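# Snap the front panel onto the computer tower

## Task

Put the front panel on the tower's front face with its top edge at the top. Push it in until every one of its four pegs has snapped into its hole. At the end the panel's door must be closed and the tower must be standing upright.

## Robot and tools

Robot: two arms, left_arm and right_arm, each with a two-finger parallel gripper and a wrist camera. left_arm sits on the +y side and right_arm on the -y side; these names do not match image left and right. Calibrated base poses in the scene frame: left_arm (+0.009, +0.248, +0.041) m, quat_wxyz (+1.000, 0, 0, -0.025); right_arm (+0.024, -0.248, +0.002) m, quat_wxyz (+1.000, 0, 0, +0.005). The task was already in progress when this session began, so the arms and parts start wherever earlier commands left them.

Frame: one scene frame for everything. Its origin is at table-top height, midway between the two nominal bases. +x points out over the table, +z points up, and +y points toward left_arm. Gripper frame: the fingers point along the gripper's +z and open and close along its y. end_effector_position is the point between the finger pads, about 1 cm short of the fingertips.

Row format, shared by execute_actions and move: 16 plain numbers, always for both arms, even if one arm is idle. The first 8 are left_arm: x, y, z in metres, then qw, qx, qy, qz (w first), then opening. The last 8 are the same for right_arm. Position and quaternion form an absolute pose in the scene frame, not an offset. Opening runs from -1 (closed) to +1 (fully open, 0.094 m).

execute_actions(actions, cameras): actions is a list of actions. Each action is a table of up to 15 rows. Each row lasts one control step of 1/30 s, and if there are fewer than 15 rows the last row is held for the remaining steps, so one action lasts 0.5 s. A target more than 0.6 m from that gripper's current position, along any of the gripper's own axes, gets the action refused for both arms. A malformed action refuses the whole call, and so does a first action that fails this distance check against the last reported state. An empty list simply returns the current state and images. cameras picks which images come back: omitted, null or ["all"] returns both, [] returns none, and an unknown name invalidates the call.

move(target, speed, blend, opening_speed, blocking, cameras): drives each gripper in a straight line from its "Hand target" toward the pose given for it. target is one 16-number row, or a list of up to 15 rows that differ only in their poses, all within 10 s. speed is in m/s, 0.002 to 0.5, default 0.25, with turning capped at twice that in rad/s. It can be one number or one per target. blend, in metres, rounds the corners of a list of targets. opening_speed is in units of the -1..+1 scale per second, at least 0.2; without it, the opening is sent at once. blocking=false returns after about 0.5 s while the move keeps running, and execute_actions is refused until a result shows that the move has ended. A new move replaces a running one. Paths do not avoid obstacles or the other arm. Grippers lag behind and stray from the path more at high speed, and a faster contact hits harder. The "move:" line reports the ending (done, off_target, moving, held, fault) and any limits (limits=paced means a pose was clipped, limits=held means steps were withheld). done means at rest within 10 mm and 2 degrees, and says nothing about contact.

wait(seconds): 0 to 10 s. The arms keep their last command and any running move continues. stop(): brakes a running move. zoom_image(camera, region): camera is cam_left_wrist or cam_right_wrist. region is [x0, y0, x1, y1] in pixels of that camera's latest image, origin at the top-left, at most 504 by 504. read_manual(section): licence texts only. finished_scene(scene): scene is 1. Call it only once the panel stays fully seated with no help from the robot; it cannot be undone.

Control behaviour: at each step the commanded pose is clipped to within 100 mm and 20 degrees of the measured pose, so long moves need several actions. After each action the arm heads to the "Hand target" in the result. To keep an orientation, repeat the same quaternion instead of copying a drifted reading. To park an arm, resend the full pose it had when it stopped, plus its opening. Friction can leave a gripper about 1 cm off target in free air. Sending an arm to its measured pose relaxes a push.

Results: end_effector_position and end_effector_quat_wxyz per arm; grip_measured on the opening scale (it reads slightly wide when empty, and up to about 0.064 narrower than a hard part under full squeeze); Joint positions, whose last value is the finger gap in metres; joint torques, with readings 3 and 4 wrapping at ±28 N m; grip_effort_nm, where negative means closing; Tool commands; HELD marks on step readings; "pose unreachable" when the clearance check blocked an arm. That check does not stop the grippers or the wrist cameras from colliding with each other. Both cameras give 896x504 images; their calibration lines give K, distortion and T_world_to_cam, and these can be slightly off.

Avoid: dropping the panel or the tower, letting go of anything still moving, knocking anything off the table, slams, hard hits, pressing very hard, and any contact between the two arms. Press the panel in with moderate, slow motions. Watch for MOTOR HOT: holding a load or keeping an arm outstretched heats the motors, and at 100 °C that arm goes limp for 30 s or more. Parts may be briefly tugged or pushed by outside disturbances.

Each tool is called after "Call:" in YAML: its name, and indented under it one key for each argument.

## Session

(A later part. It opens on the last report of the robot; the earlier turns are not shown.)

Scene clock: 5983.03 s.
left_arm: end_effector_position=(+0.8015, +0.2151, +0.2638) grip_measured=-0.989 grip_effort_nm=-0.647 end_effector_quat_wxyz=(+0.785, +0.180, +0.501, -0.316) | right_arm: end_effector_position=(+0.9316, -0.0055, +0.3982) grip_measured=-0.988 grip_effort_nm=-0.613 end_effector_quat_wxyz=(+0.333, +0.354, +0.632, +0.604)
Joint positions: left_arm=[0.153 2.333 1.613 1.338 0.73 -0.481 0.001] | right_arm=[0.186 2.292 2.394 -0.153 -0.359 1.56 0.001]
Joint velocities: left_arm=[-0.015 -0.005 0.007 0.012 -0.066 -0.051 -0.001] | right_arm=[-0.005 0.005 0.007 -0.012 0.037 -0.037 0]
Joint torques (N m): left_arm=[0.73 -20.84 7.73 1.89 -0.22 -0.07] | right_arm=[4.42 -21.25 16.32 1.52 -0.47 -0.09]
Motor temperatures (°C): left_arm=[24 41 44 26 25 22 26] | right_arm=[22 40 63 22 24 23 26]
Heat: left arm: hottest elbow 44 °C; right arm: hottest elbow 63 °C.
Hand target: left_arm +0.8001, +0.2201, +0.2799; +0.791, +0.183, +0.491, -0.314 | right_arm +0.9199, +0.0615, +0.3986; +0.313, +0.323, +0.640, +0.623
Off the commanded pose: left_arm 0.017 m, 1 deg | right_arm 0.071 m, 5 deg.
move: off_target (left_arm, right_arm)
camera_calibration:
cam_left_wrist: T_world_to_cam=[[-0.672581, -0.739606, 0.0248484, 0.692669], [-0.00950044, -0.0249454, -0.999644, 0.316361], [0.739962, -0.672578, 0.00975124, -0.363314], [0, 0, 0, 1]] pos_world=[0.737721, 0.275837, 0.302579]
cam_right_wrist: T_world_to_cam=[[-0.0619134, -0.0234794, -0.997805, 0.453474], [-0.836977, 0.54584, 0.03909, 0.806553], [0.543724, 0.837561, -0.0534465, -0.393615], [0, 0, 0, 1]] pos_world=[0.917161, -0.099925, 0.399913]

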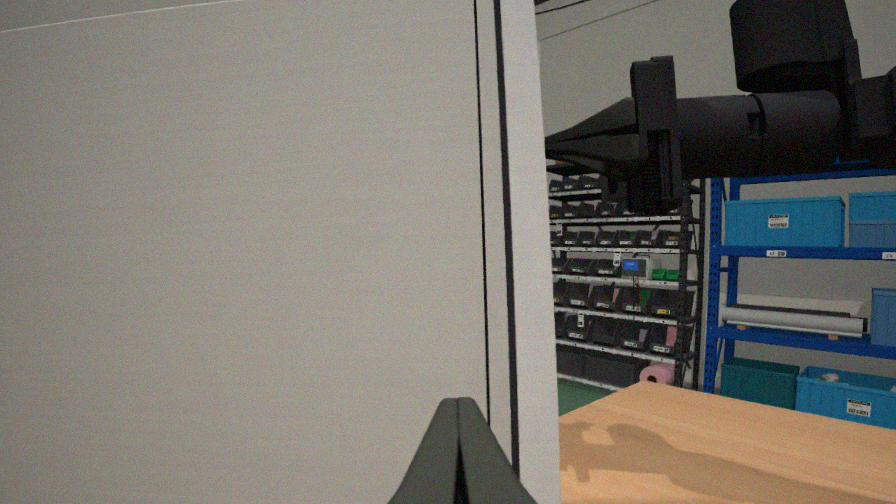

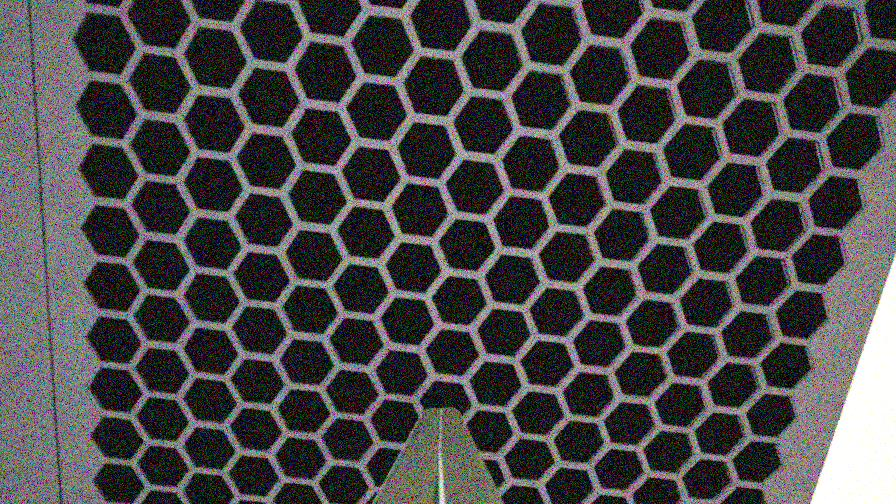

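Call:
move:
  target:
    - [0.80,0.22,0.28,0.793,0.184,0.492,-0.315,-1,0.82,-0.10,0.42,0.3124,0.3224,0.64,0.6227,-1]
    - [0.80,0.22,0.28,0.793,0.184,0.492,-0.315,-1,0.69,-0.16,0.53,0.3124,0.3224,0.64,0.6227,-1]
    - [0.80,0.22,0.28,0.793,0.184,0.492,-0.315,-1,0.6784,-0.1012,0.629,0.49,-0.03,0.871,0,-1]
  speed: 0.25
  cameras: ["cam_right_wrist"]

Scene clock: 6008.57 s.
left_arm: end_effector_position=(+0.8015, +0.2151, +0.2638) grip_measured=-0.989 grip_effort_nm=-0.657 end_effector_quat_wxyz=(+0.785, +0.180, +0.501, -0.316) | right_arm: end_effector_position=(+0.6782, -0.1080, +0.6176) grip_measured=-0.988 grip_effort_nm=-0.613 end_effector_quat_wxyz=(+0.481, -0.027, +0.876, -0.003)
Joint positions: left_arm=[0.153 2.333 1.613 1.338 0.73 -0.481 0.001] | right_arm=[0.252 1.894 2.719 -1.405 0.2 0.093 0.001]
Joint velocities: left_arm=[-0.005 -0.005 0.007 0.007 0.007 0.007 0.001] | right_arm=[-0.015 -0.005 -0.002 -0.007 0.066 0.007 0.002]
Joint torques (N m): left_arm=[0.73 -21.48 7.8 1.94 -0.2 -0.07] | right_arm=[-0.32 -15.62 11.79 1.11 0.31 -0.18]
Motor temperatures (°C): left_arm=[24 42 43 26 25 22 26] | right_arm=[22 42 67 22 24 23 26]
Heat: left arm: hottest elbow 43 °C; right arm: hottest elbow 67 °C.
Hand target: left_arm +0.8001, +0.2199, +0.2799; +0.791, +0.184, +0.491, -0.314 | right_arm +0.6755, -0.1030, +0.6288; +0.492, -0.034, +0.870, -0.002
Off the commanded pose: left_arm 0.017 m, 1 deg | right_arm 0.013 m, 1 deg.
move: off_target (left_arm, right_arm)
camera_calibration:
cam_right_wrist: T_world_to_cam=[[0.0269085, -0.999041, 0.0345327, -0.148876], [-0.842948, -0.0412458, -0.536412, 0.937927], [0.537322, -0.0146752, -0.84325, 0.241872], [0, 0, 0, 1]] pos_world=[0.664666, -0.106498, 0.712215]
Images, in order (width x height): cam_right_wrist 896x504.

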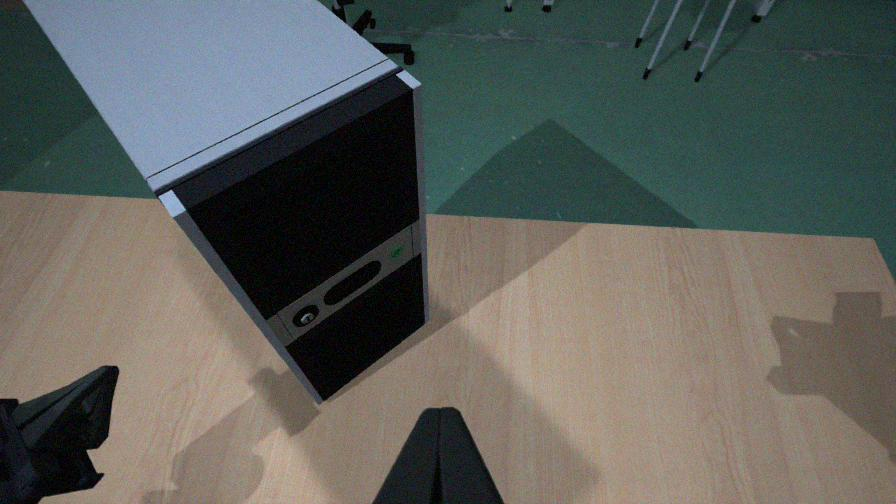

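Call:
move:
  target:
    - [0.80,0.22,0.28,0.793,0.184,0.492,-0.315,-1,0.66,-0.17,0.54,0.3124,0.3224,0.64,0.6227,-1]
    - [0.80,0.22,0.28,0.793,0.184,0.492,-0.315,-1,0.775,-0.075,0.16,0.3124,0.3224,0.64,0.6227,-1]
    - [0.80,0.22,0.28,0.793,0.184,0.492,-0.315,-1,0.835,-0.012,0.15,0.3124,0.3224,0.64,0.6227,-1]
  speed: [0.25,0.25,0.1]

Call:
move:
  target: [0.80,0.22,0.28,0.793,0.184,0.492,-0.315,-1,0.93,0.08,0.15,0.3124,0.3224,0.64,0.6227,-1]
  speed: 0.08

Scene clock: 6022.67 s.
left_arm: end_effector_position=(+0.8015, +0.2151, +0.2638) grip_measured=-0.989 grip_effort_nm=-0.647 end_effector_quat_wxyz=(+0.785, +0.180, +0.501, -0.316) | right_arm: end_effector_position=(+0.8247, -0.0199, +0.1341) grip_measured=-0.988 grip_effort_nm=-0.618 end_effector_quat_wxyz=(+0.308, +0.332, +0.645, +0.616)
Joint positions: left_arm=[0.153 2.333 1.613 1.338 0.73 -0.481 0.001] | right_arm=[0.179 2.226 1.533 0.635 -0.439 1.558 0.001]
Joint velocities: left_arm=[0.005 -0.005 0.007 0.012 0.007 -0.007 0] | right_arm=[-0.005 0.005 0.002 0.002 -0.051 0.051 0]
Joint torques (N m): left_arm=[0.67 -21.13 7.77 1.88 -0.24 -0.06] | right_arm=[-0.79 -20.19 12.86 1.26 0.13 0.01]
Motor temperatures (°C): left_arm=[24 42 43 26 25 22 26] | right_arm=[22 41 64 22 24 23 26]
Heat: left arm: hottest elbow 43 °C; right arm: hottest elbow 64 °C.
Hand target: left_arm +0.8001, +0.2199, +0.2799; +0.791, +0.184, +0.491, -0.314 | right_arm +0.8348, -0.0114, +0.1501; +0.312, +0.326, +0.637, +0.625
Off the commanded pose: left_arm 0.017 m, 1 deg | right_arm 0.021 m, 2 deg.
move: off_target (left_arm, right_arm)
camera_calibration:
cam_left_wrist: T_world_to_cam=[[-0.672581, -0.739606, 0.0248484, 0.692669], [-0.00950044, -0.0249454, -0.999644, 0.316361], [0.739962, -0.672578, 0.00975124, -0.363314], [0, 0, 0, 1]] pos_world=[0.737721, 0.275837, 0.302579]
cam_right_wrist: T_world_to_cam=[[-0.0660496, -0.0263161, -0.997469, 0.186301], [-0.874586, 0.482762, 0.0451759, 0.764301], [0.480351, 0.875356, -0.0549019, -0.284344], [0, 0, 0, 1]] pos_world=[0.817336, -0.11517, 0.13569]

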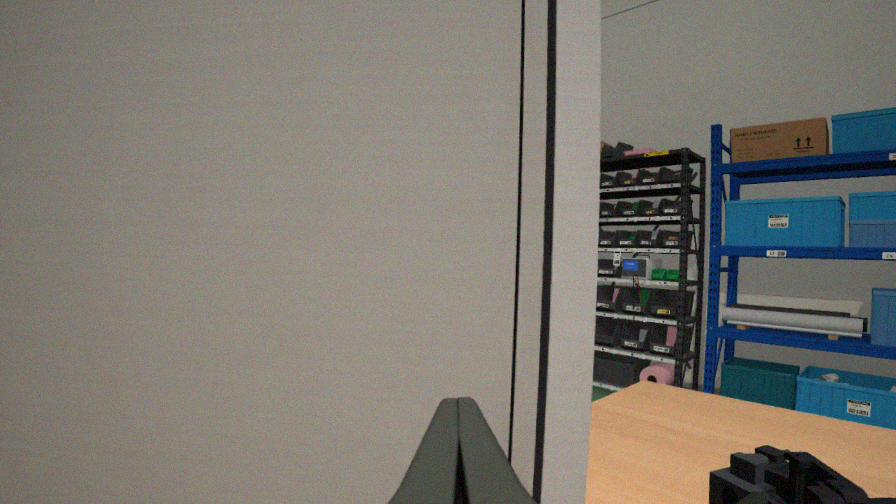

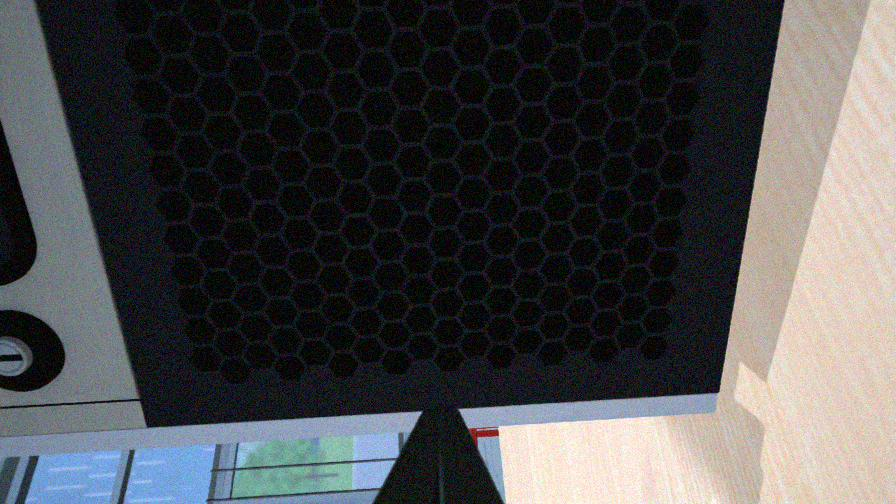

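Scene clock: 6026.07 s.
left_arm: end_effector_position=(+0.8015, +0.2151, +0.2638) grip_measured=-0.989 grip_effort_nm=-0.652 end_effector_quat_wxyz=(+0.785, +0.180, +0.501, -0.316) | right_arm: end_effector_position=(+0.9164, +0.0852, +0.1261) grip_measured=-0.988 grip_effort_nm=-0.618 end_effector_quat_wxyz=(+0.299, +0.328, +0.653, +0.614)
Joint positions: left_arm=[0.153 2.333 1.613 1.338 0.73 -0.481 0.001] | right_arm=[0.284 2.513 2.09 0.351 -0.355 1.558 0.001]
Joint velocities: left_arm=[-0.005 -0.015 -0.002 -0.007 0.007 -0.037 0.001] | right_arm=[-0.015 -0.005 0.017 -0.022 0.022 -0.007 0]
Joint torques (N m): left_arm=[0.67 -21.48 7.75 1.87 -0.22 -0.05] | right_arm=[-2.14 -24.53 14.98 0.99 0.09 -0.11]
Motor temperatures (°C): left_arm=[24 42 43 26 25 22 26] | right_arm=[22 41 64 22 25 23 26]
Heat: left arm: hottest elbow 43 °C; right arm: hottest elbow 64 °C.
Hand target: left_arm +0.8001, +0.2199, +0.2799; +0.791, +0.184, +0.491, -0.314 | right_arm +0.9280, +0.0795, +0.1506; +0.313, +0.322, +0.641, +0.623
Off the commanded pose: left_arm 0.017 m, 1 deg | right_arm 0.028 m, 2 deg.
move: off_target (left_arm, right_arm)
camera_calibration:
cam_left_wrist: T_world_to_cam=[[-0.672581, -0.739606, 0.0248484, 0.692669], [-0.00950044, -0.0249454, -0.999644, 0.316361], [0.739962, -0.672578, 0.00975124, -0.363314], [0, 0, 0, 1]] pos_world=[0.737721, 0.275837, 0.302579]
cam_right_wrist: T_world_to_cam=[[-0.078471, -0.0366668, -0.996242, 0.199241], [-0.883789, 0.46493, 0.0525016, 0.803138], [0.461258, 0.884588, -0.0688893, -0.402379], [0, 0, 0, 1]] pos_world=[0.91104, -0.0101582, 0.128607]

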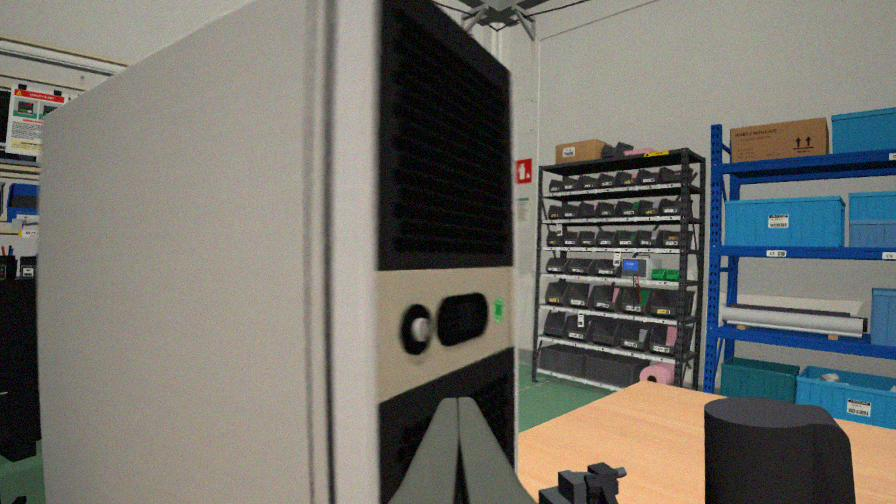

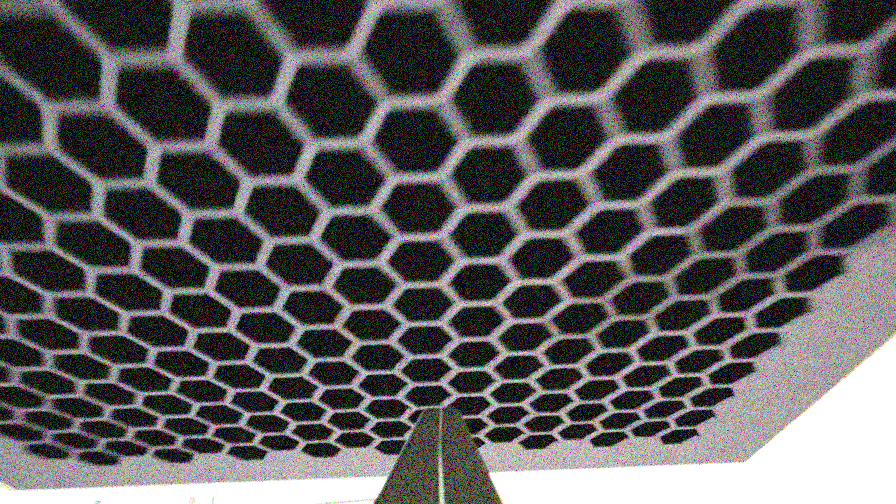

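Call:
zoom_image:
  camera: "cam_left_wrist"
  region: [280, 0, 540, 504]

Scaled by 1.000.

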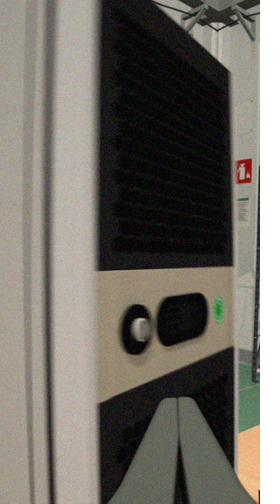

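Call:
wait:
  seconds: 0.5
  cameras: ["cam_left_wrist"]

Call:
zoom_image:
  camera: "cam_left_wrist"
  region: [280, 100, 520, 500]

Scene clock: 6034.40 s.
left_arm: end_effector_position=(+0.8015, +0.2151, +0.2638) grip_measured=-0.989 grip_effort_nm=-0.657 end_effector_quat_wxyz=(+0.785, +0.180, +0.501, -0.316) | right_arm: end_effector_position=(+0.9166, +0.0852, +0.1264) grip_measured=-0.988 grip_effort_nm=-0.623 end_effector_quat_wxyz=(+0.299, +0.328, +0.653, +0.614)
Joint positions: left_arm=[0.153 2.333 1.613 1.338 0.73 -0.481 0.001] | right_arm=[0.284 2.513 2.091 0.35 -0.355 1.558 0.001]
Joint velocities: left_arm=[-0.005 -0.005 -0.002 0.002 0.022 -0.081 -0.001] | right_arm=[-0.015 -0.005 -0.002 -0.002 0.051 -0.007 -0.002]
Joint torques (N m): left_arm=[0.44 -21.19 7.76 1.85 -0.25 -0.08] | right_arm=[-2.02 -24.59 14.84 1.13 0.12 -0.11]
Motor temperatures (°C): left_arm=[24 42 42 26 25 22 26] | right_arm=[22 40 66 22 24 23 26]
Heat: left arm: hottest shoulder 42 °C; right arm: hottest elbow 66 °C.
Hand target: left_arm +0.8001, +0.2199, +0.2799; +0.791, +0.184, +0.491, -0.314 | right_arm +0.9280, +0.0795, +0.1506; +0.313, +0.322, +0.641, +0.623
Tool commands: left_gripper/opening=-1.0 right_gripper/opening=-1.0
Off the commanded pose: left_arm 0.017 m, 1 deg | right_arm 0.028 m, 2 deg.
wait: 0.50 s; at rest from the start
camera_calibration:
cam_left_wrist: T_world_to_cam=[[-0.672581, -0.739606, 0.0248484, 0.692669], [-0.00950044, -0.0249454, -0.999644, 0.316361], [0.739962, -0.672578, 0.00975124, -0.363314], [0, 0, 0, 1]] pos_world=[0.737721, 0.275837, 0.302579]
Images, in order (width x height): cam_left_wrist 896x504.

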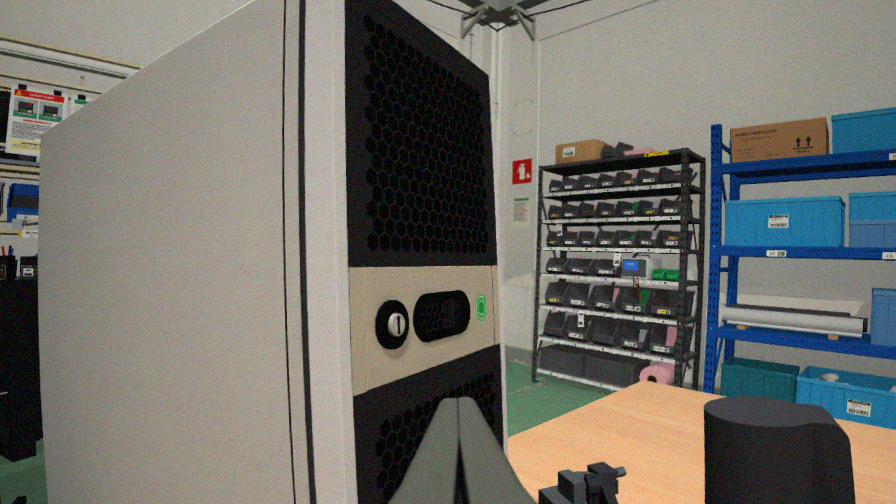

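Scaled by 1.260 from the camera's 896x504 image, which has a finer 1280x720 frame.

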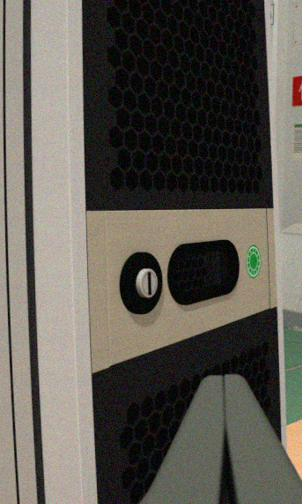

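Call:
zoom_image:
  camera: "cam_left_wrist"
  region: [270, 380, 370, 500]

Call:
zoom_image:
  camera: "cam_left_wrist"
  region: [260, 0, 360, 120]

Scaled by 4.200 from the camera's 896x504 image, which has a finer 1280x720 frame.

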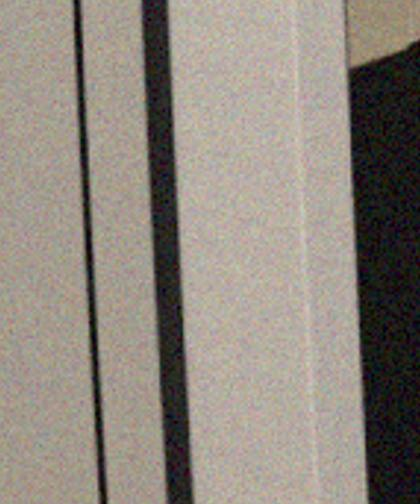

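Scaled by 4.200 from the camera's 896x504 image, which has a finer 1280x720 frame.

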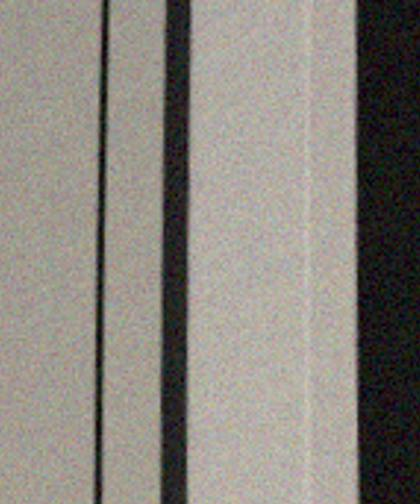

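Call:
move:
  target:
    - [0.80,0.22,0.28,0.793,0.184,0.492,-0.315,-1,0.79,-0.07,0.25,0.3124,0.3224,0.64,0.6227,-1]
    - [0.80,0.22,0.28,0.793,0.184,0.492,-0.315,-1,0.67,-0.17,0.53,0.3124,0.3224,0.64,0.6227,-1]
    - [0.80,0.22,0.28,0.793,0.184,0.492,-0.315,-1,0.6784,-0.1012,0.629,0.49,-0.03,0.871,0,-1]
  speed: 0.25
  cameras: ["cam_right_wrist"]

Scene clock: 6052.13 s.
left_arm: end_effector_position=(+0.8015, +0.2151, +0.2638) grip_measured=-0.989 grip_effort_nm=-0.652 end_effector_quat_wxyz=(+0.785, +0.180, +0.501, -0.316) | right_arm: end_effector_position=(+0.6784, -0.1078, +0.6170) grip_measured=-0.988 grip_effort_nm=-0.618 end_effector_quat_wxyz=(+0.481, -0.026, +0.876, -0.002)
Joint positions: left_arm=[0.153 2.333 1.613 1.338 0.73 -0.481 0.001] | right_arm=[0.252 1.893 2.717 -1.404 0.199 0.094 0.001]
Joint velocities: left_arm=[-0.005 -0.044 0.002 -0.012 -0.081 0.007 0] | right_arm=[-0.005 0.005 0.002 -0.027 0.022 -0.022 -0.001]
Joint torques (N m): left_arm=[0.91 -21.01 7.72 1.92 -0.23 -0.07] | right_arm=[-0.5 -15.56 11.85 1.09 0.25 -0.17]
Motor temperatures (°C): left_arm=[24 42 42 26 24 22 26] | right_arm=[22 41 66 22 24 23 26]
Heat: left arm: hottest shoulder 42 °C; right arm: hottest elbow 66 °C.
Hand target: left_arm +0.8001, +0.2199, +0.2799; +0.791, +0.184, +0.491, -0.314 | right_arm +0.6758, -0.1029, +0.6282; +0.492, -0.034, +0.870, -0.002
Off the commanded pose: left_arm 0.017 m, 1 deg | right_arm 0.014 m, 1 deg.
move: off_target (left_arm, right_arm)
camera_calibration:
cam_right_wrist: T_world_to_cam=[[0.0269614, -0.99908, 0.0333397, -0.147958], [-0.843413, -0.0406379, -0.535726, 0.937813], [0.536589, -0.0136752, -0.843733, 0.242128], [0, 0, 0, 1]] pos_world=[0.66503, -0.1064, 0.711635]
Images, in order (width x height): cam_right_wrist 896x504.

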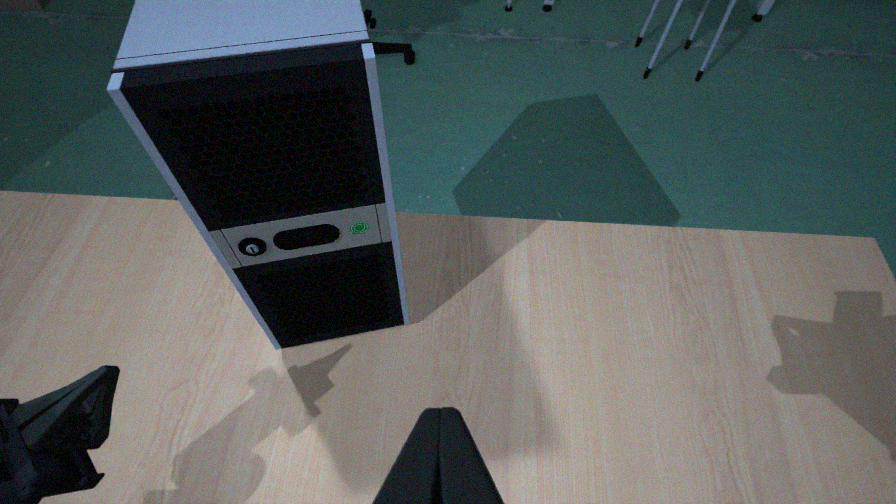

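Call:
move:
  target:
    - [0.80,0.24,0.24,0.696,0.123,0.696,-0.123,-1,0.67,-0.22,0.45,0.65,-0.05,0.75,0.05,-1]
    - [0.88,0.23,0.17,0.696,0.123,0.696,-0.123,-1,0.85,-0.20,0.18,0.686,-0.171,0.686,0.171,-1]
    - [0.985,0.195,0.16,0.696,0.123,0.696,-0.123,-1,1.02,-0.115,0.16,0.686,-0.171,0.686,0.171,-1]
  speed: [0.25,0.25,0.12]

Scene clock: 6092.87 s.
left_arm: end_effector_position=(+0.9757, +0.2018, +0.1665) grip_measured=-0.989 grip_effort_nm=-0.657 end_effector_quat_wxyz=(+0.693, +0.122, +0.700, -0.125) | right_arm: end_effector_position=(+1.0166, -0.1230, +0.1409) grip_measured=-0.988 grip_effort_nm=-0.623 end_effector_quat_wxyz=(+0.675, -0.161, +0.699, +0.170)
Joint positions: left_arm=[0.066 2.579 2.184 0.387 0.366 -0.003 0.001] | right_arm=[0.045 2.707 2.493 0.182 -0.417 0.008 0.001]
Joint velocities: left_arm=[0.005 0.005 -0.017 0.022 0.007 -0.066 0] | right_arm=[-0.005 -0.015 -0.007 0.002 -0.037 0.022 0.001]
Joint torques (N m): left_arm=[-0.26 -21.19 12.67 1.74 -0.09 0.13] | right_arm=[-0.91 -25.52 15.86 1.2 0 0.02]
Motor temperatures (°C): left_arm=[24 42 42 26 24 22 26] | right_arm=[22 41 63 22 24 23 26]
Heat: left arm: hottest shoulder 42 °C; right arm: hottest elbow 63 °C.
Hand target: left_arm +0.9826, +0.1970, +0.1566; +0.694, +0.127, +0.698, -0.122 | right_arm +1.0201, -0.1136, +0.1603; +0.687, -0.165, +0.686, +0.173
Off the commanded pose: left_arm 0.013 m, 1 deg | right_arm 0.021 m, 2 deg.
move: off_target (left_arm, right_arm)
camera_calibration:
cam_left_wrist: T_world_to_cam=[[-0.340858, -0.940099, -0.00536857, 0.524286], [-0.403355, 0.1514, -0.902432, 0.552912], [0.849188, -0.305436, -0.430799, -0.60747], [0, 0, 0, 1]] pos_world=[0.917583, 0.223627, 0.240082]
cam_right_wrist: T_world_to_cam=[[0.439546, -0.897826, -0.0266086, -0.554943], [-0.415383, -0.176914, -0.892277, 0.565712], [0.796402, 0.40325, -0.450703, -0.609529], [0, 0, 0, 1]] pos_world=[0.96434, -0.152368, 0.215289]

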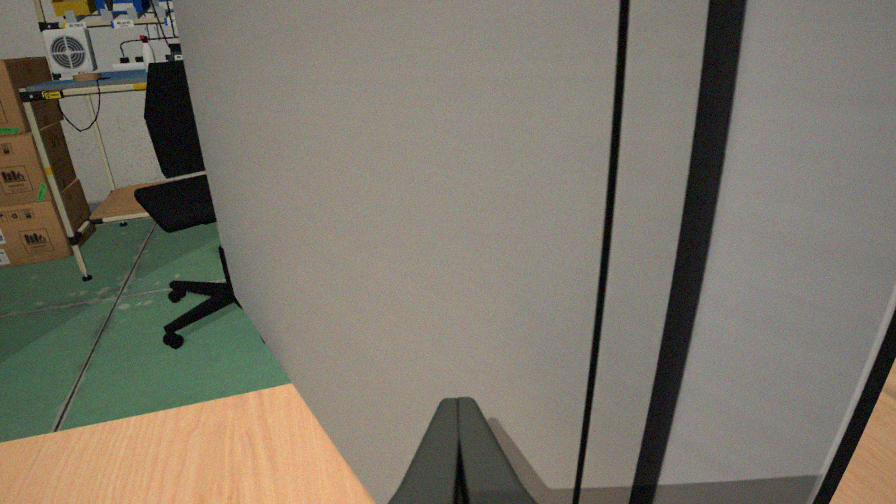

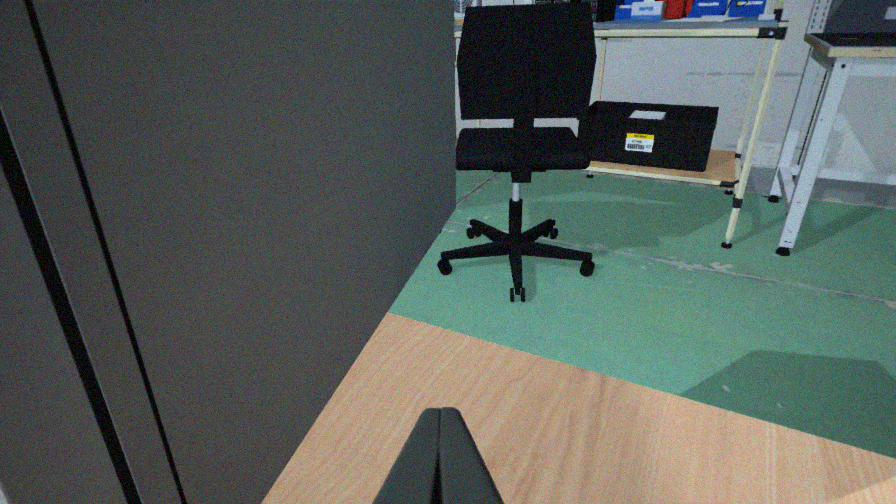

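Call:
move:
  target: [0.995,0.125,0.16,0.696,0.123,0.696,-0.123,-1,1.015,-0.045,0.16,0.686,-0.171,0.686,0.171,-1]
  speed: 0.06

Scene clock: 6102.07 s.
left_arm: end_effector_position=(+0.9838, +0.1812, +0.1676) grip_measured=-0.989 grip_effort_nm=-0.642 end_effector_quat_wxyz=(+0.697, +0.099, +0.703, -0.101) | right_arm: end_effector_position=(+1.0094, -0.0544, +0.1402) grip_measured=-0.988 grip_effort_nm=-0.618 end_effector_quat_wxyz=(+0.674, -0.165, +0.699, +0.173)
Joint positions: left_arm=[0.027 2.594 2.216 0.371 0.261 -0.002 0.001] | right_arm=[0.125 2.707 2.493 0.18 -0.346 0.008 0.001]
Joint velocities: left_arm=[-0.005 -0.005 -0.012 -0.007 0.022 -0.007 -0.001] | right_arm=[0.005 -0.005 -0.002 -0.007 0.007 -0.007 -0.001]
Joint torques (N m): left_arm=[-4.37 -21.6 13.38 1.83 0.53 0.08] | right_arm=[-0.67 -26.11 14.84 1.21 0.16 -0.11]
Motor temperatures (°C): left_arm=[24 41 43 26 24 22 26] | right_arm=[22 42 62 22 24 23 26]
Heat: left arm: hottest elbow 43 °C; right arm: hottest elbow 62 °C.
Hand target: left_arm +0.9858, +0.1268, +0.1604; +0.696, +0.123, +0.696, -0.122 | right_arm +1.0119, -0.0458, +0.1600; +0.686, -0.171, +0.686, +0.171
Off the commanded pose: left_arm 0.058 m, 4 deg | right_arm 0.023 m, 2 deg.
move: off_target (left_arm, right_arm)
camera_calibration:
cam_left_wrist: T_world_to_cam=[[-0.277749, -0.960628, -0.0070215, 0.44962], [-0.411059, 0.12545, -0.902936, 0.572637], [0.868266, -0.247903, -0.429719, -0.649578], [0, 0, 0, 1]] pos_world=[0.924276, 0.199048, 0.241076]
cam_right_wrist: T_world_to_cam=[[0.448412, -0.893471, -0.0252315, -0.499118], [-0.415418, -0.183328, -0.890965, 0.573725], [0.791426, 0.410001, -0.45337, -0.625952], [0, 0, 0, 1]] pos_world=[0.957541, -0.0841269, 0.214788]

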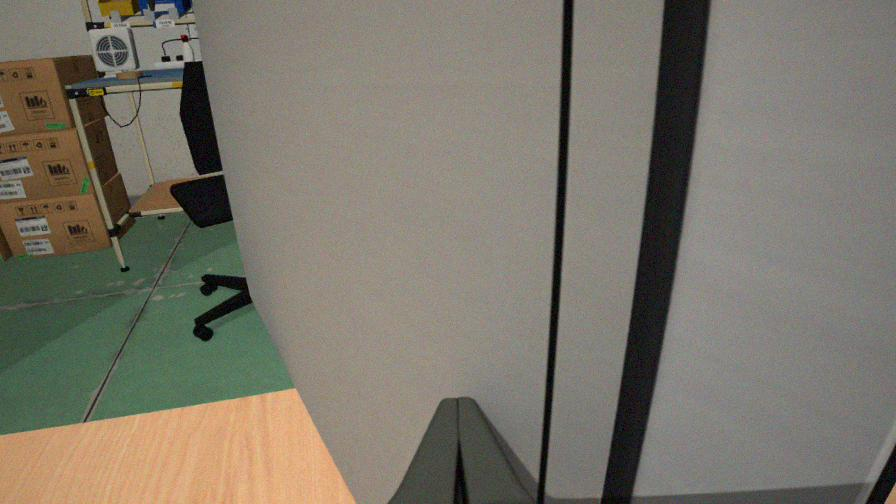

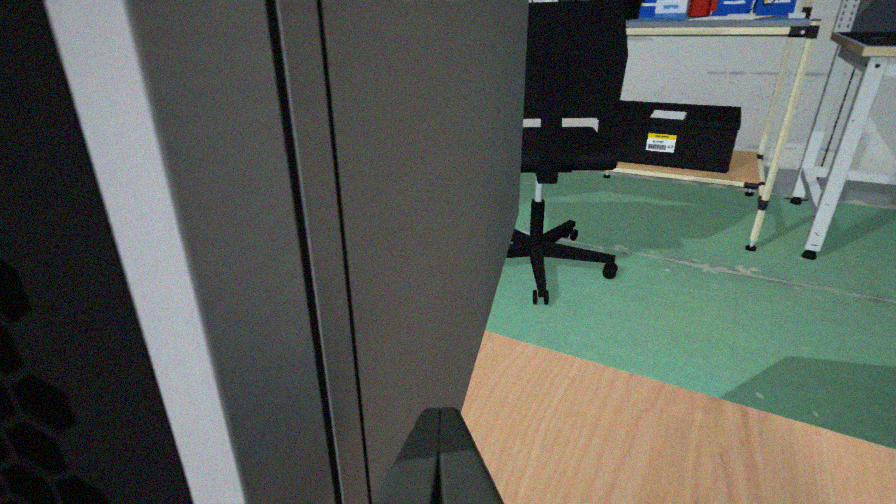

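Call:
move:
  target:
    - [1.005,0.105,0.16,0.696,0.123,0.696,-0.123,-1,1.005,0.01,0.16,0.686,-0.171,0.686,0.171,-1]
    - [0.90,0.08,0.16,0.696,0.123,0.696,-0.123,-1,0.90,-0.015,0.16,0.686,-0.171,0.686,0.171,-1]
  speed: 0.05

Scene clock: 6111.57 s.
left_arm: end_effector_position=(+0.9007, +0.0822, +0.1380) grip_measured=-0.989 grip_effort_nm=-0.647 end_effector_quat_wxyz=(+0.683, +0.121, +0.710, -0.123) | right_arm: end_effector_position=(+0.8990, -0.0138, +0.1331) grip_measured=-0.988 grip_effort_nm=-0.623 end_effector_quat_wxyz=(+0.671, -0.167, +0.701, +0.174)
Joint positions: left_arm=[-0.096 2.427 1.809 0.581 0.202 -0.002 0.001] | right_arm=[0.199 2.375 1.816 0.517 -0.278 0.008 0.001]
Joint velocities: left_arm=[-0.005 -0.015 -0.002 -0.002 0.022 -0.022 0] | right_arm=[-0.015 0.015 -0.007 -0.012 -0.007 0.037 0.001]
Joint torques (N m): left_arm=[0.03 -24.29 8.17 2.77 -0.05 0.06] | right_arm=[-2.2 -25.29 9.1 2.18 -0.1 -0.15]
Motor temperatures (°C): left_arm=[24 41 43 26 25 22 26] | right_arm=[22 43 61 22 24 23 26]
Heat: left arm: hottest elbow 43 °C; right arm: hottest elbow 61 °C.
Hand target: left_arm +0.9005, +0.0795, +0.1610; +0.697, +0.124, +0.696, -0.122 | right_arm +0.8988, -0.0153, +0.1595; +0.686, -0.171, +0.686, +0.171
Off the commanded pose: left_arm 0.022 m, 2 deg | right_arm 0.027 m, 3 deg.
move: off_target (left_arm, right_arm)
camera_calibration:
cam_left_wrist: T_world_to_cam=[[-0.338475, -0.940974, -0.00153537, 0.383541], [-0.428588, 0.155618, -0.889998, 0.5357], [0.837704, -0.300584, -0.455963, -0.579169], [0, 0, 0, 1]] pos_world=[0.844585, 0.103449, 0.213281]
cam_right_wrist: T_world_to_cam=[[0.452732, -0.891311, -0.0244437, -0.417507], [-0.420268, -0.189132, -0.88747, 0.532718], [0.786389, 0.412059, -0.460216, -0.553003], [0, 0, 0, 1]] pos_world=[0.847779, -0.0435041, 0.208065]

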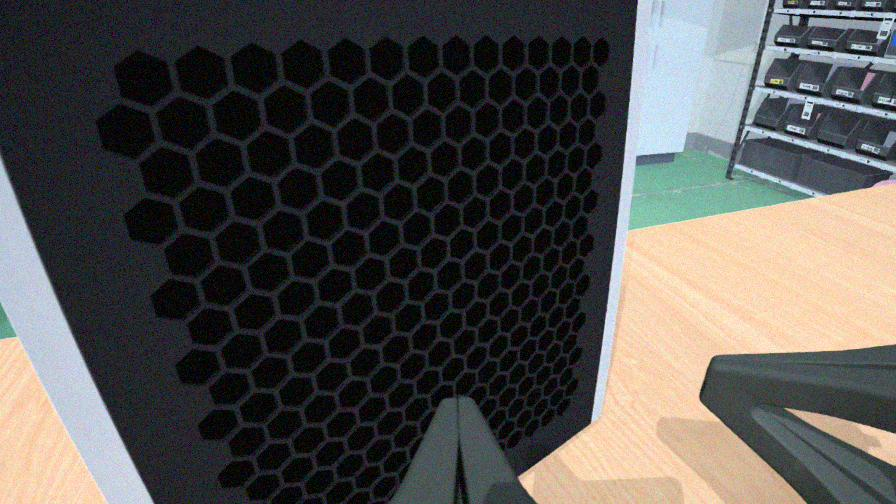

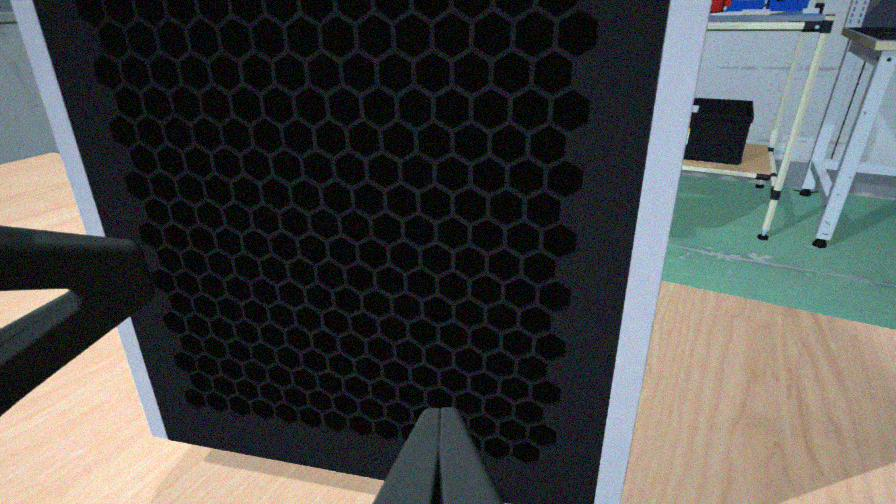

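Call:
move:
  target:
    - [0.88,0.24,0.17,0.696,0.123,0.696,-0.123,-1,0.86,-0.17,0.18,0.686,-0.171,0.686,0.171,-1]
    - [1.00,0.21,0.17,0.696,0.123,0.696,-0.123,-1,1.025,-0.115,0.17,0.686,-0.171,0.686,0.171,-1]
    - [1.00,0.165,0.17,0.696,0.123,0.696,-0.123,-1,1.025,-0.055,0.17,0.686,-0.171,0.686,0.171,-1]
  speed: [0.25,0.15,0.08]
  cameras: []

Call:
move:
  target: [1.02,0.075,0.17,0.696,0.123,0.696,-0.123,-1,1.03,0.05,0.17,0.686,-0.171,0.686,0.171,-1]
  speed: 0.1

Call:
move:
  target: [0.93,0.055,0.17,0.696,0.123,0.696,-0.123,-1,0.94,0.03,0.17,0.686,-0.171,0.686,0.171,-1]
  speed: 0.05

Scene clock: 6142.13 s.
left_arm: end_effector_position=(+0.9916, +0.1853, +0.1798) grip_measured=-0.989 grip_effort_nm=-0.647 end_effector_quat_wxyz=(+0.697, +0.115, +0.698, -0.116) | right_arm: end_effector_position=(+1.0198, -0.0585, +0.1521) grip_measured=-0.988 grip_effort_nm=-0.618 end_effector_quat_wxyz=(+0.673, -0.166, +0.699, +0.174)
Joint positions: left_arm=[0.041 2.617 2.291 0.325 0.319 -0.002 0.001] | right_arm=[0.119 2.758 2.625 0.098 -0.356 0.008 0.001]
Joint velocities: left_arm=[-0.015 -0.005 0.007 -0.007 -0.037 0.037 0.001] | right_arm=[-0.005 0.005 -0.017 -0.007 0.007 0.051 -0.001]
Joint torques (N m): left_arm=[-1.85 -21.66 13.07 1.76 0.08 0.03] | right_arm=[-1.03 -25.88 15.9 1.09 0.09 -0.11]
Motor temperatures (°C): left_arm=[24 40 43 26 24 22 26] | right_arm=[22 49 59 22 24 23 26]
Heat: left arm: hottest elbow 43 °C; right arm: hottest elbow 59 °C.
Hand target: left_arm +0.9965, +0.1659, +0.1683; +0.696, +0.122, +0.697, -0.124 | right_arm +1.0224, -0.0551, +0.1703; +0.687, -0.170, +0.686, +0.171
Off the commanded pose: left_arm 0.024 m, 1 deg | right_arm 0.019 m, 2 deg.
move: off_target (left_arm, right_arm)
No camera images: "cameras" was empty.

Scene clock: 6143.80 s.
left_arm: end_effector_position=(+1.0001, +0.1839, +0.1797) grip_measured=-0.989 grip_effort_nm=-0.647 end_effector_quat_wxyz=(+0.700, +0.081, +0.705, -0.083) | right_arm: end_effector_position=(+1.0220, -0.0316, +0.1519) grip_measured=-0.988 grip_effort_nm=-0.603 end_effector_quat_wxyz=(+0.679, -0.140, +0.706, +0.144)
Joint positions: left_arm=[0.02 2.633 2.327 0.3 0.205 -0.002 0.001] | right_arm=[0.165 2.777 2.664 0.076 -0.23 0.005 0.001]
Joint velocities: left_arm=[-0.015 -0.015 -0.002 -0.012 0.037 -0.051 0] | right_arm=[-0.005 -0.005 -0.017 0.007 -0.022 0.051 0]
Joint torques (N m): left_arm=[-7.18 -21.66 13.78 1.8 1.12 0.07] | right_arm=[3.96 -25.58 16.2 1.29 -0.33 -0.12]
Motor temperatures (°C): left_arm=[24 40 43 26 25 22 26] | right_arm=[22 49 59 22 24 23 26]
Heat: left arm: hottest elbow 43 °C; right arm: hottest elbow 59 °C.
Hand target: left_arm +0.9957, +0.0897, +0.1717; +0.697, +0.123, +0.696, -0.122 | right_arm +1.0056, +0.0431, +0.1696; +0.686, -0.171, +0.686, +0.171
Off the commanded pose: left_arm 0.111 m, 7 deg; position clipped | right_arm 0.084 m, 5 deg.
move: off_target (left_arm, right_arm); limits=paced
camera_calibration:
cam_left_wrist: T_world_to_cam=[[-0.229412, -0.9733, -0.00757426, 0.410861], [-0.416123, 0.105111, -0.903213, 0.598751], [0.879893, -0.204056, -0.429127, -0.67772], [0, 0, 0, 1]] pos_world=[0.939732, 0.198663, 0.253083]
cam_right_wrist: T_world_to_cam=[[0.378475, -0.92543, -0.0183319, -0.414657], [-0.428316, -0.157543, -0.88979, 0.607342], [0.82055, 0.344615, -0.456002, -0.671412], [0, 0, 0, 1]] pos_world=[0.967998, -0.0566751, 0.22664]

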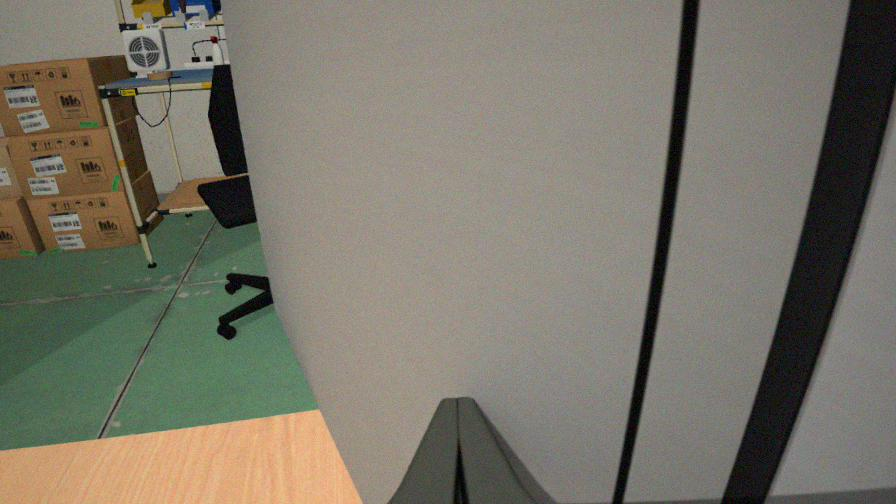

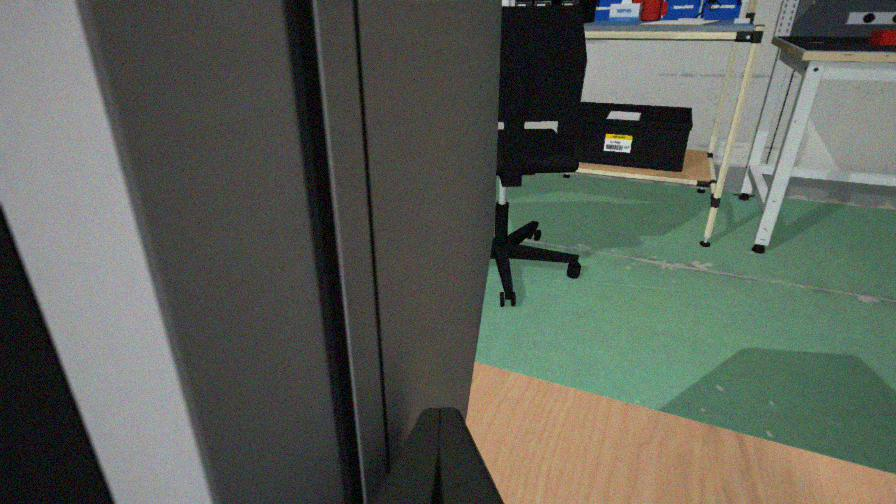

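Scene clock: 6146.60 s.
left_arm: end_effector_position=(+0.9445, +0.1671, +0.1457) grip_measured=-0.989 grip_effort_nm=-0.642 end_effector_quat_wxyz=(+0.691, +0.077, +0.714, -0.080) | right_arm: end_effector_position=(+0.9371, +0.0395, +0.1401) grip_measured=-0.988 grip_effort_nm=-0.613 end_effector_quat_wxyz=(+0.669, -0.173, +0.701, +0.176)
Joint positions: left_arm=[-0.006 2.494 1.966 0.496 0.167 -0.002 0.001] | right_arm=[0.253 2.5 2.086 0.37 -0.235 0.005 0.001]
Joint velocities: left_arm=[-0.015 -0.015 -0.002 -0.007 -0.051 -0.037 0] | right_arm=[-0.015 -0.005 -0.022 -0.002 0.081 0.007 0]
Joint torques (N m): left_arm=[-7.65 -24.64 8.38 2.62 1.43 0.06] | right_arm=[-2.26 -27.52 9.69 2.13 -0.01 -0.11]
Motor temperatures (°C): left_arm=[24 40 43 26 25 22 26] | right_arm=[22 49 59 22 24 23 26]
Heat: left arm: hottest elbow 43 °C; right arm: hottest elbow 59 °C.
Hand target: left_arm +0.9307, +0.0737, +0.1665; +0.697, +0.123, +0.696, -0.123 | right_arm +0.9394, +0.0297, +0.1697; +0.686, -0.171, +0.686, +0.171
Off the commanded pose: left_arm 0.116 m, 8 deg; position clipped | right_arm 0.032 m, 3 deg.
move: off_target (left_arm, right_arm); limits=paced
camera_calibration:
cam_left_wrist: T_world_to_cam=[[-0.218776, -0.975768, -0.00367677, 0.371344], [-0.439822, 0.101974, -0.892277, 0.568027], [0.87103, -0.193591, -0.451473, -0.63695], [0, 0, 0, 1]] pos_world=[0.885874, 0.181113, 0.220636]
cam_right_wrist: T_world_to_cam=[[0.462374, -0.886458, -0.0200556, -0.396894], [-0.418148, -0.198048, -0.886526, 0.563271], [0.781896, 0.418293, -0.462243, -0.597449], [0, 0, 0, 1]] pos_world=[0.886188, 0.0096333, 0.215228]

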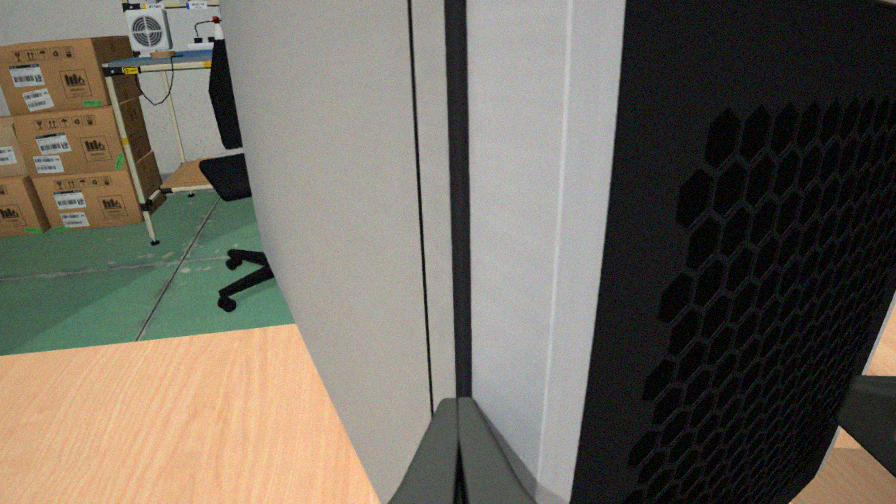

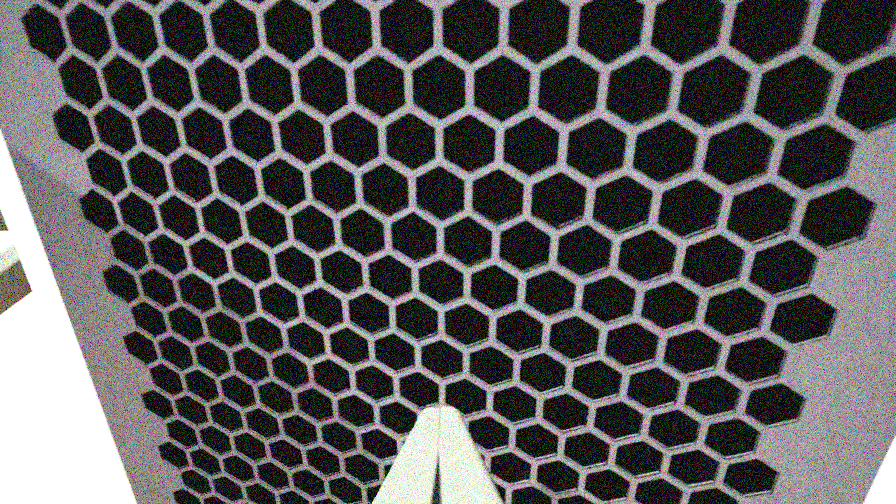

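Call:
move:
  target:
    - [0.90,0.23,0.20,0.696,0.123,0.696,-0.123,-1,0.80,-0.05,0.25,0.65,-0.05,0.75,0.05,-1]
    - [0.82,0.24,0.22,0.696,0.123,0.696,-0.123,-1,0.67,-0.17,0.53,0.55,-0.05,0.82,0.05,-1]
    - [0.82,0.24,0.22,0.696,0.123,0.696,-0.123,-1,0.6784,-0.1012,0.629,0.49,-0.03,0.871,0,-1]
  speed: 0.25
  cameras: ["cam_right_wrist"]

Scene clock: 6159.23 s.
left_arm: end_effector_position=(+0.8206, +0.2329, +0.2028) grip_measured=-0.989 grip_effort_nm=-0.637 end_effector_quat_wxyz=(+0.685, +0.121, +0.707, -0.128) | right_arm: end_effector_position=(+0.6784, -0.1007, +0.6165) grip_measured=-0.988 grip_effort_nm=-0.608 end_effector_quat_wxyz=(+0.479, -0.043, +0.877, -0.006)
Joint positions: left_arm=[0.118 2.14 1.449 0.658 0.423 -0.002 0.001] | right_arm=[0.262 1.91 2.747 -1.421 0.2 0.068 0.001]
Joint velocities: left_arm=[-0.024 -0.015 -0.002 -0.012 -0.022 -0.007 -0.001] | right_arm=[-0.005 -0.015 0.002 -0.007 -0.037 0.037 0]
Joint torques (N m): left_arm=[0.85 -20.42 7.71 2.7 0.11 0.03] | right_arm=[-1.44 -16.5 11.59 1.14 0.27 0.06]
Motor temperatures (°C): left_arm=[24 42 43 26 25 22 26] | right_arm=[22 48 58 22 24 23 26]
Heat: left arm: hottest elbow 43 °C; right arm: hottest elbow 58 °C.
Hand target: left_arm +0.8196, +0.2381, +0.2213; +0.697, +0.122, +0.696, -0.124 | right_arm +0.6762, -0.1023, +0.6288; +0.492, -0.034, +0.870, -0.002
Off the commanded pose: left_arm 0.019 m, 2 deg | right_arm 0.013 m, 2 deg.
move: off_target (left_arm, right_arm)
camera_calibration:
cam_right_wrist: T_world_to_cam=[[0.0512211, -0.997085, 0.0565528, -0.171443], [-0.843608, -0.0735055, -0.531905, 0.932218], [0.534512, -0.0204636, -0.844913, 0.243227], [0, 0, 0, 1]] pos_world=[0.6652, -0.097443, 0.711053]
Images, in order (width x height): cam_right_wrist 896x504.

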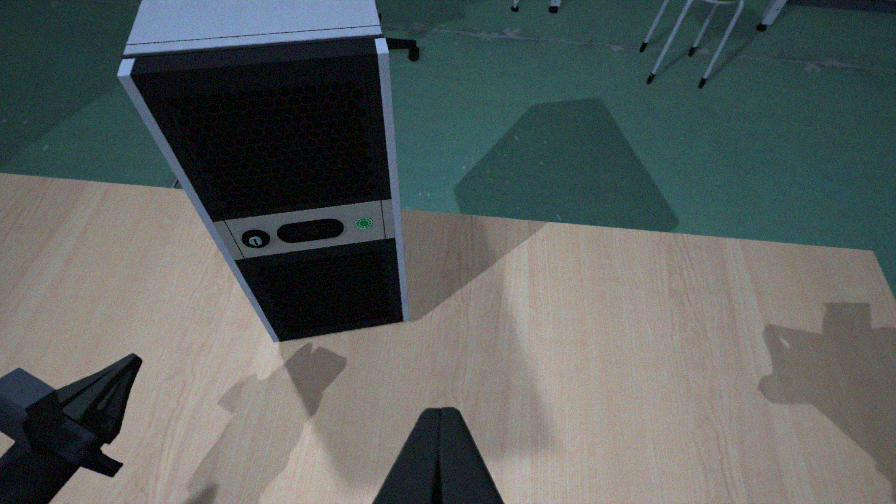

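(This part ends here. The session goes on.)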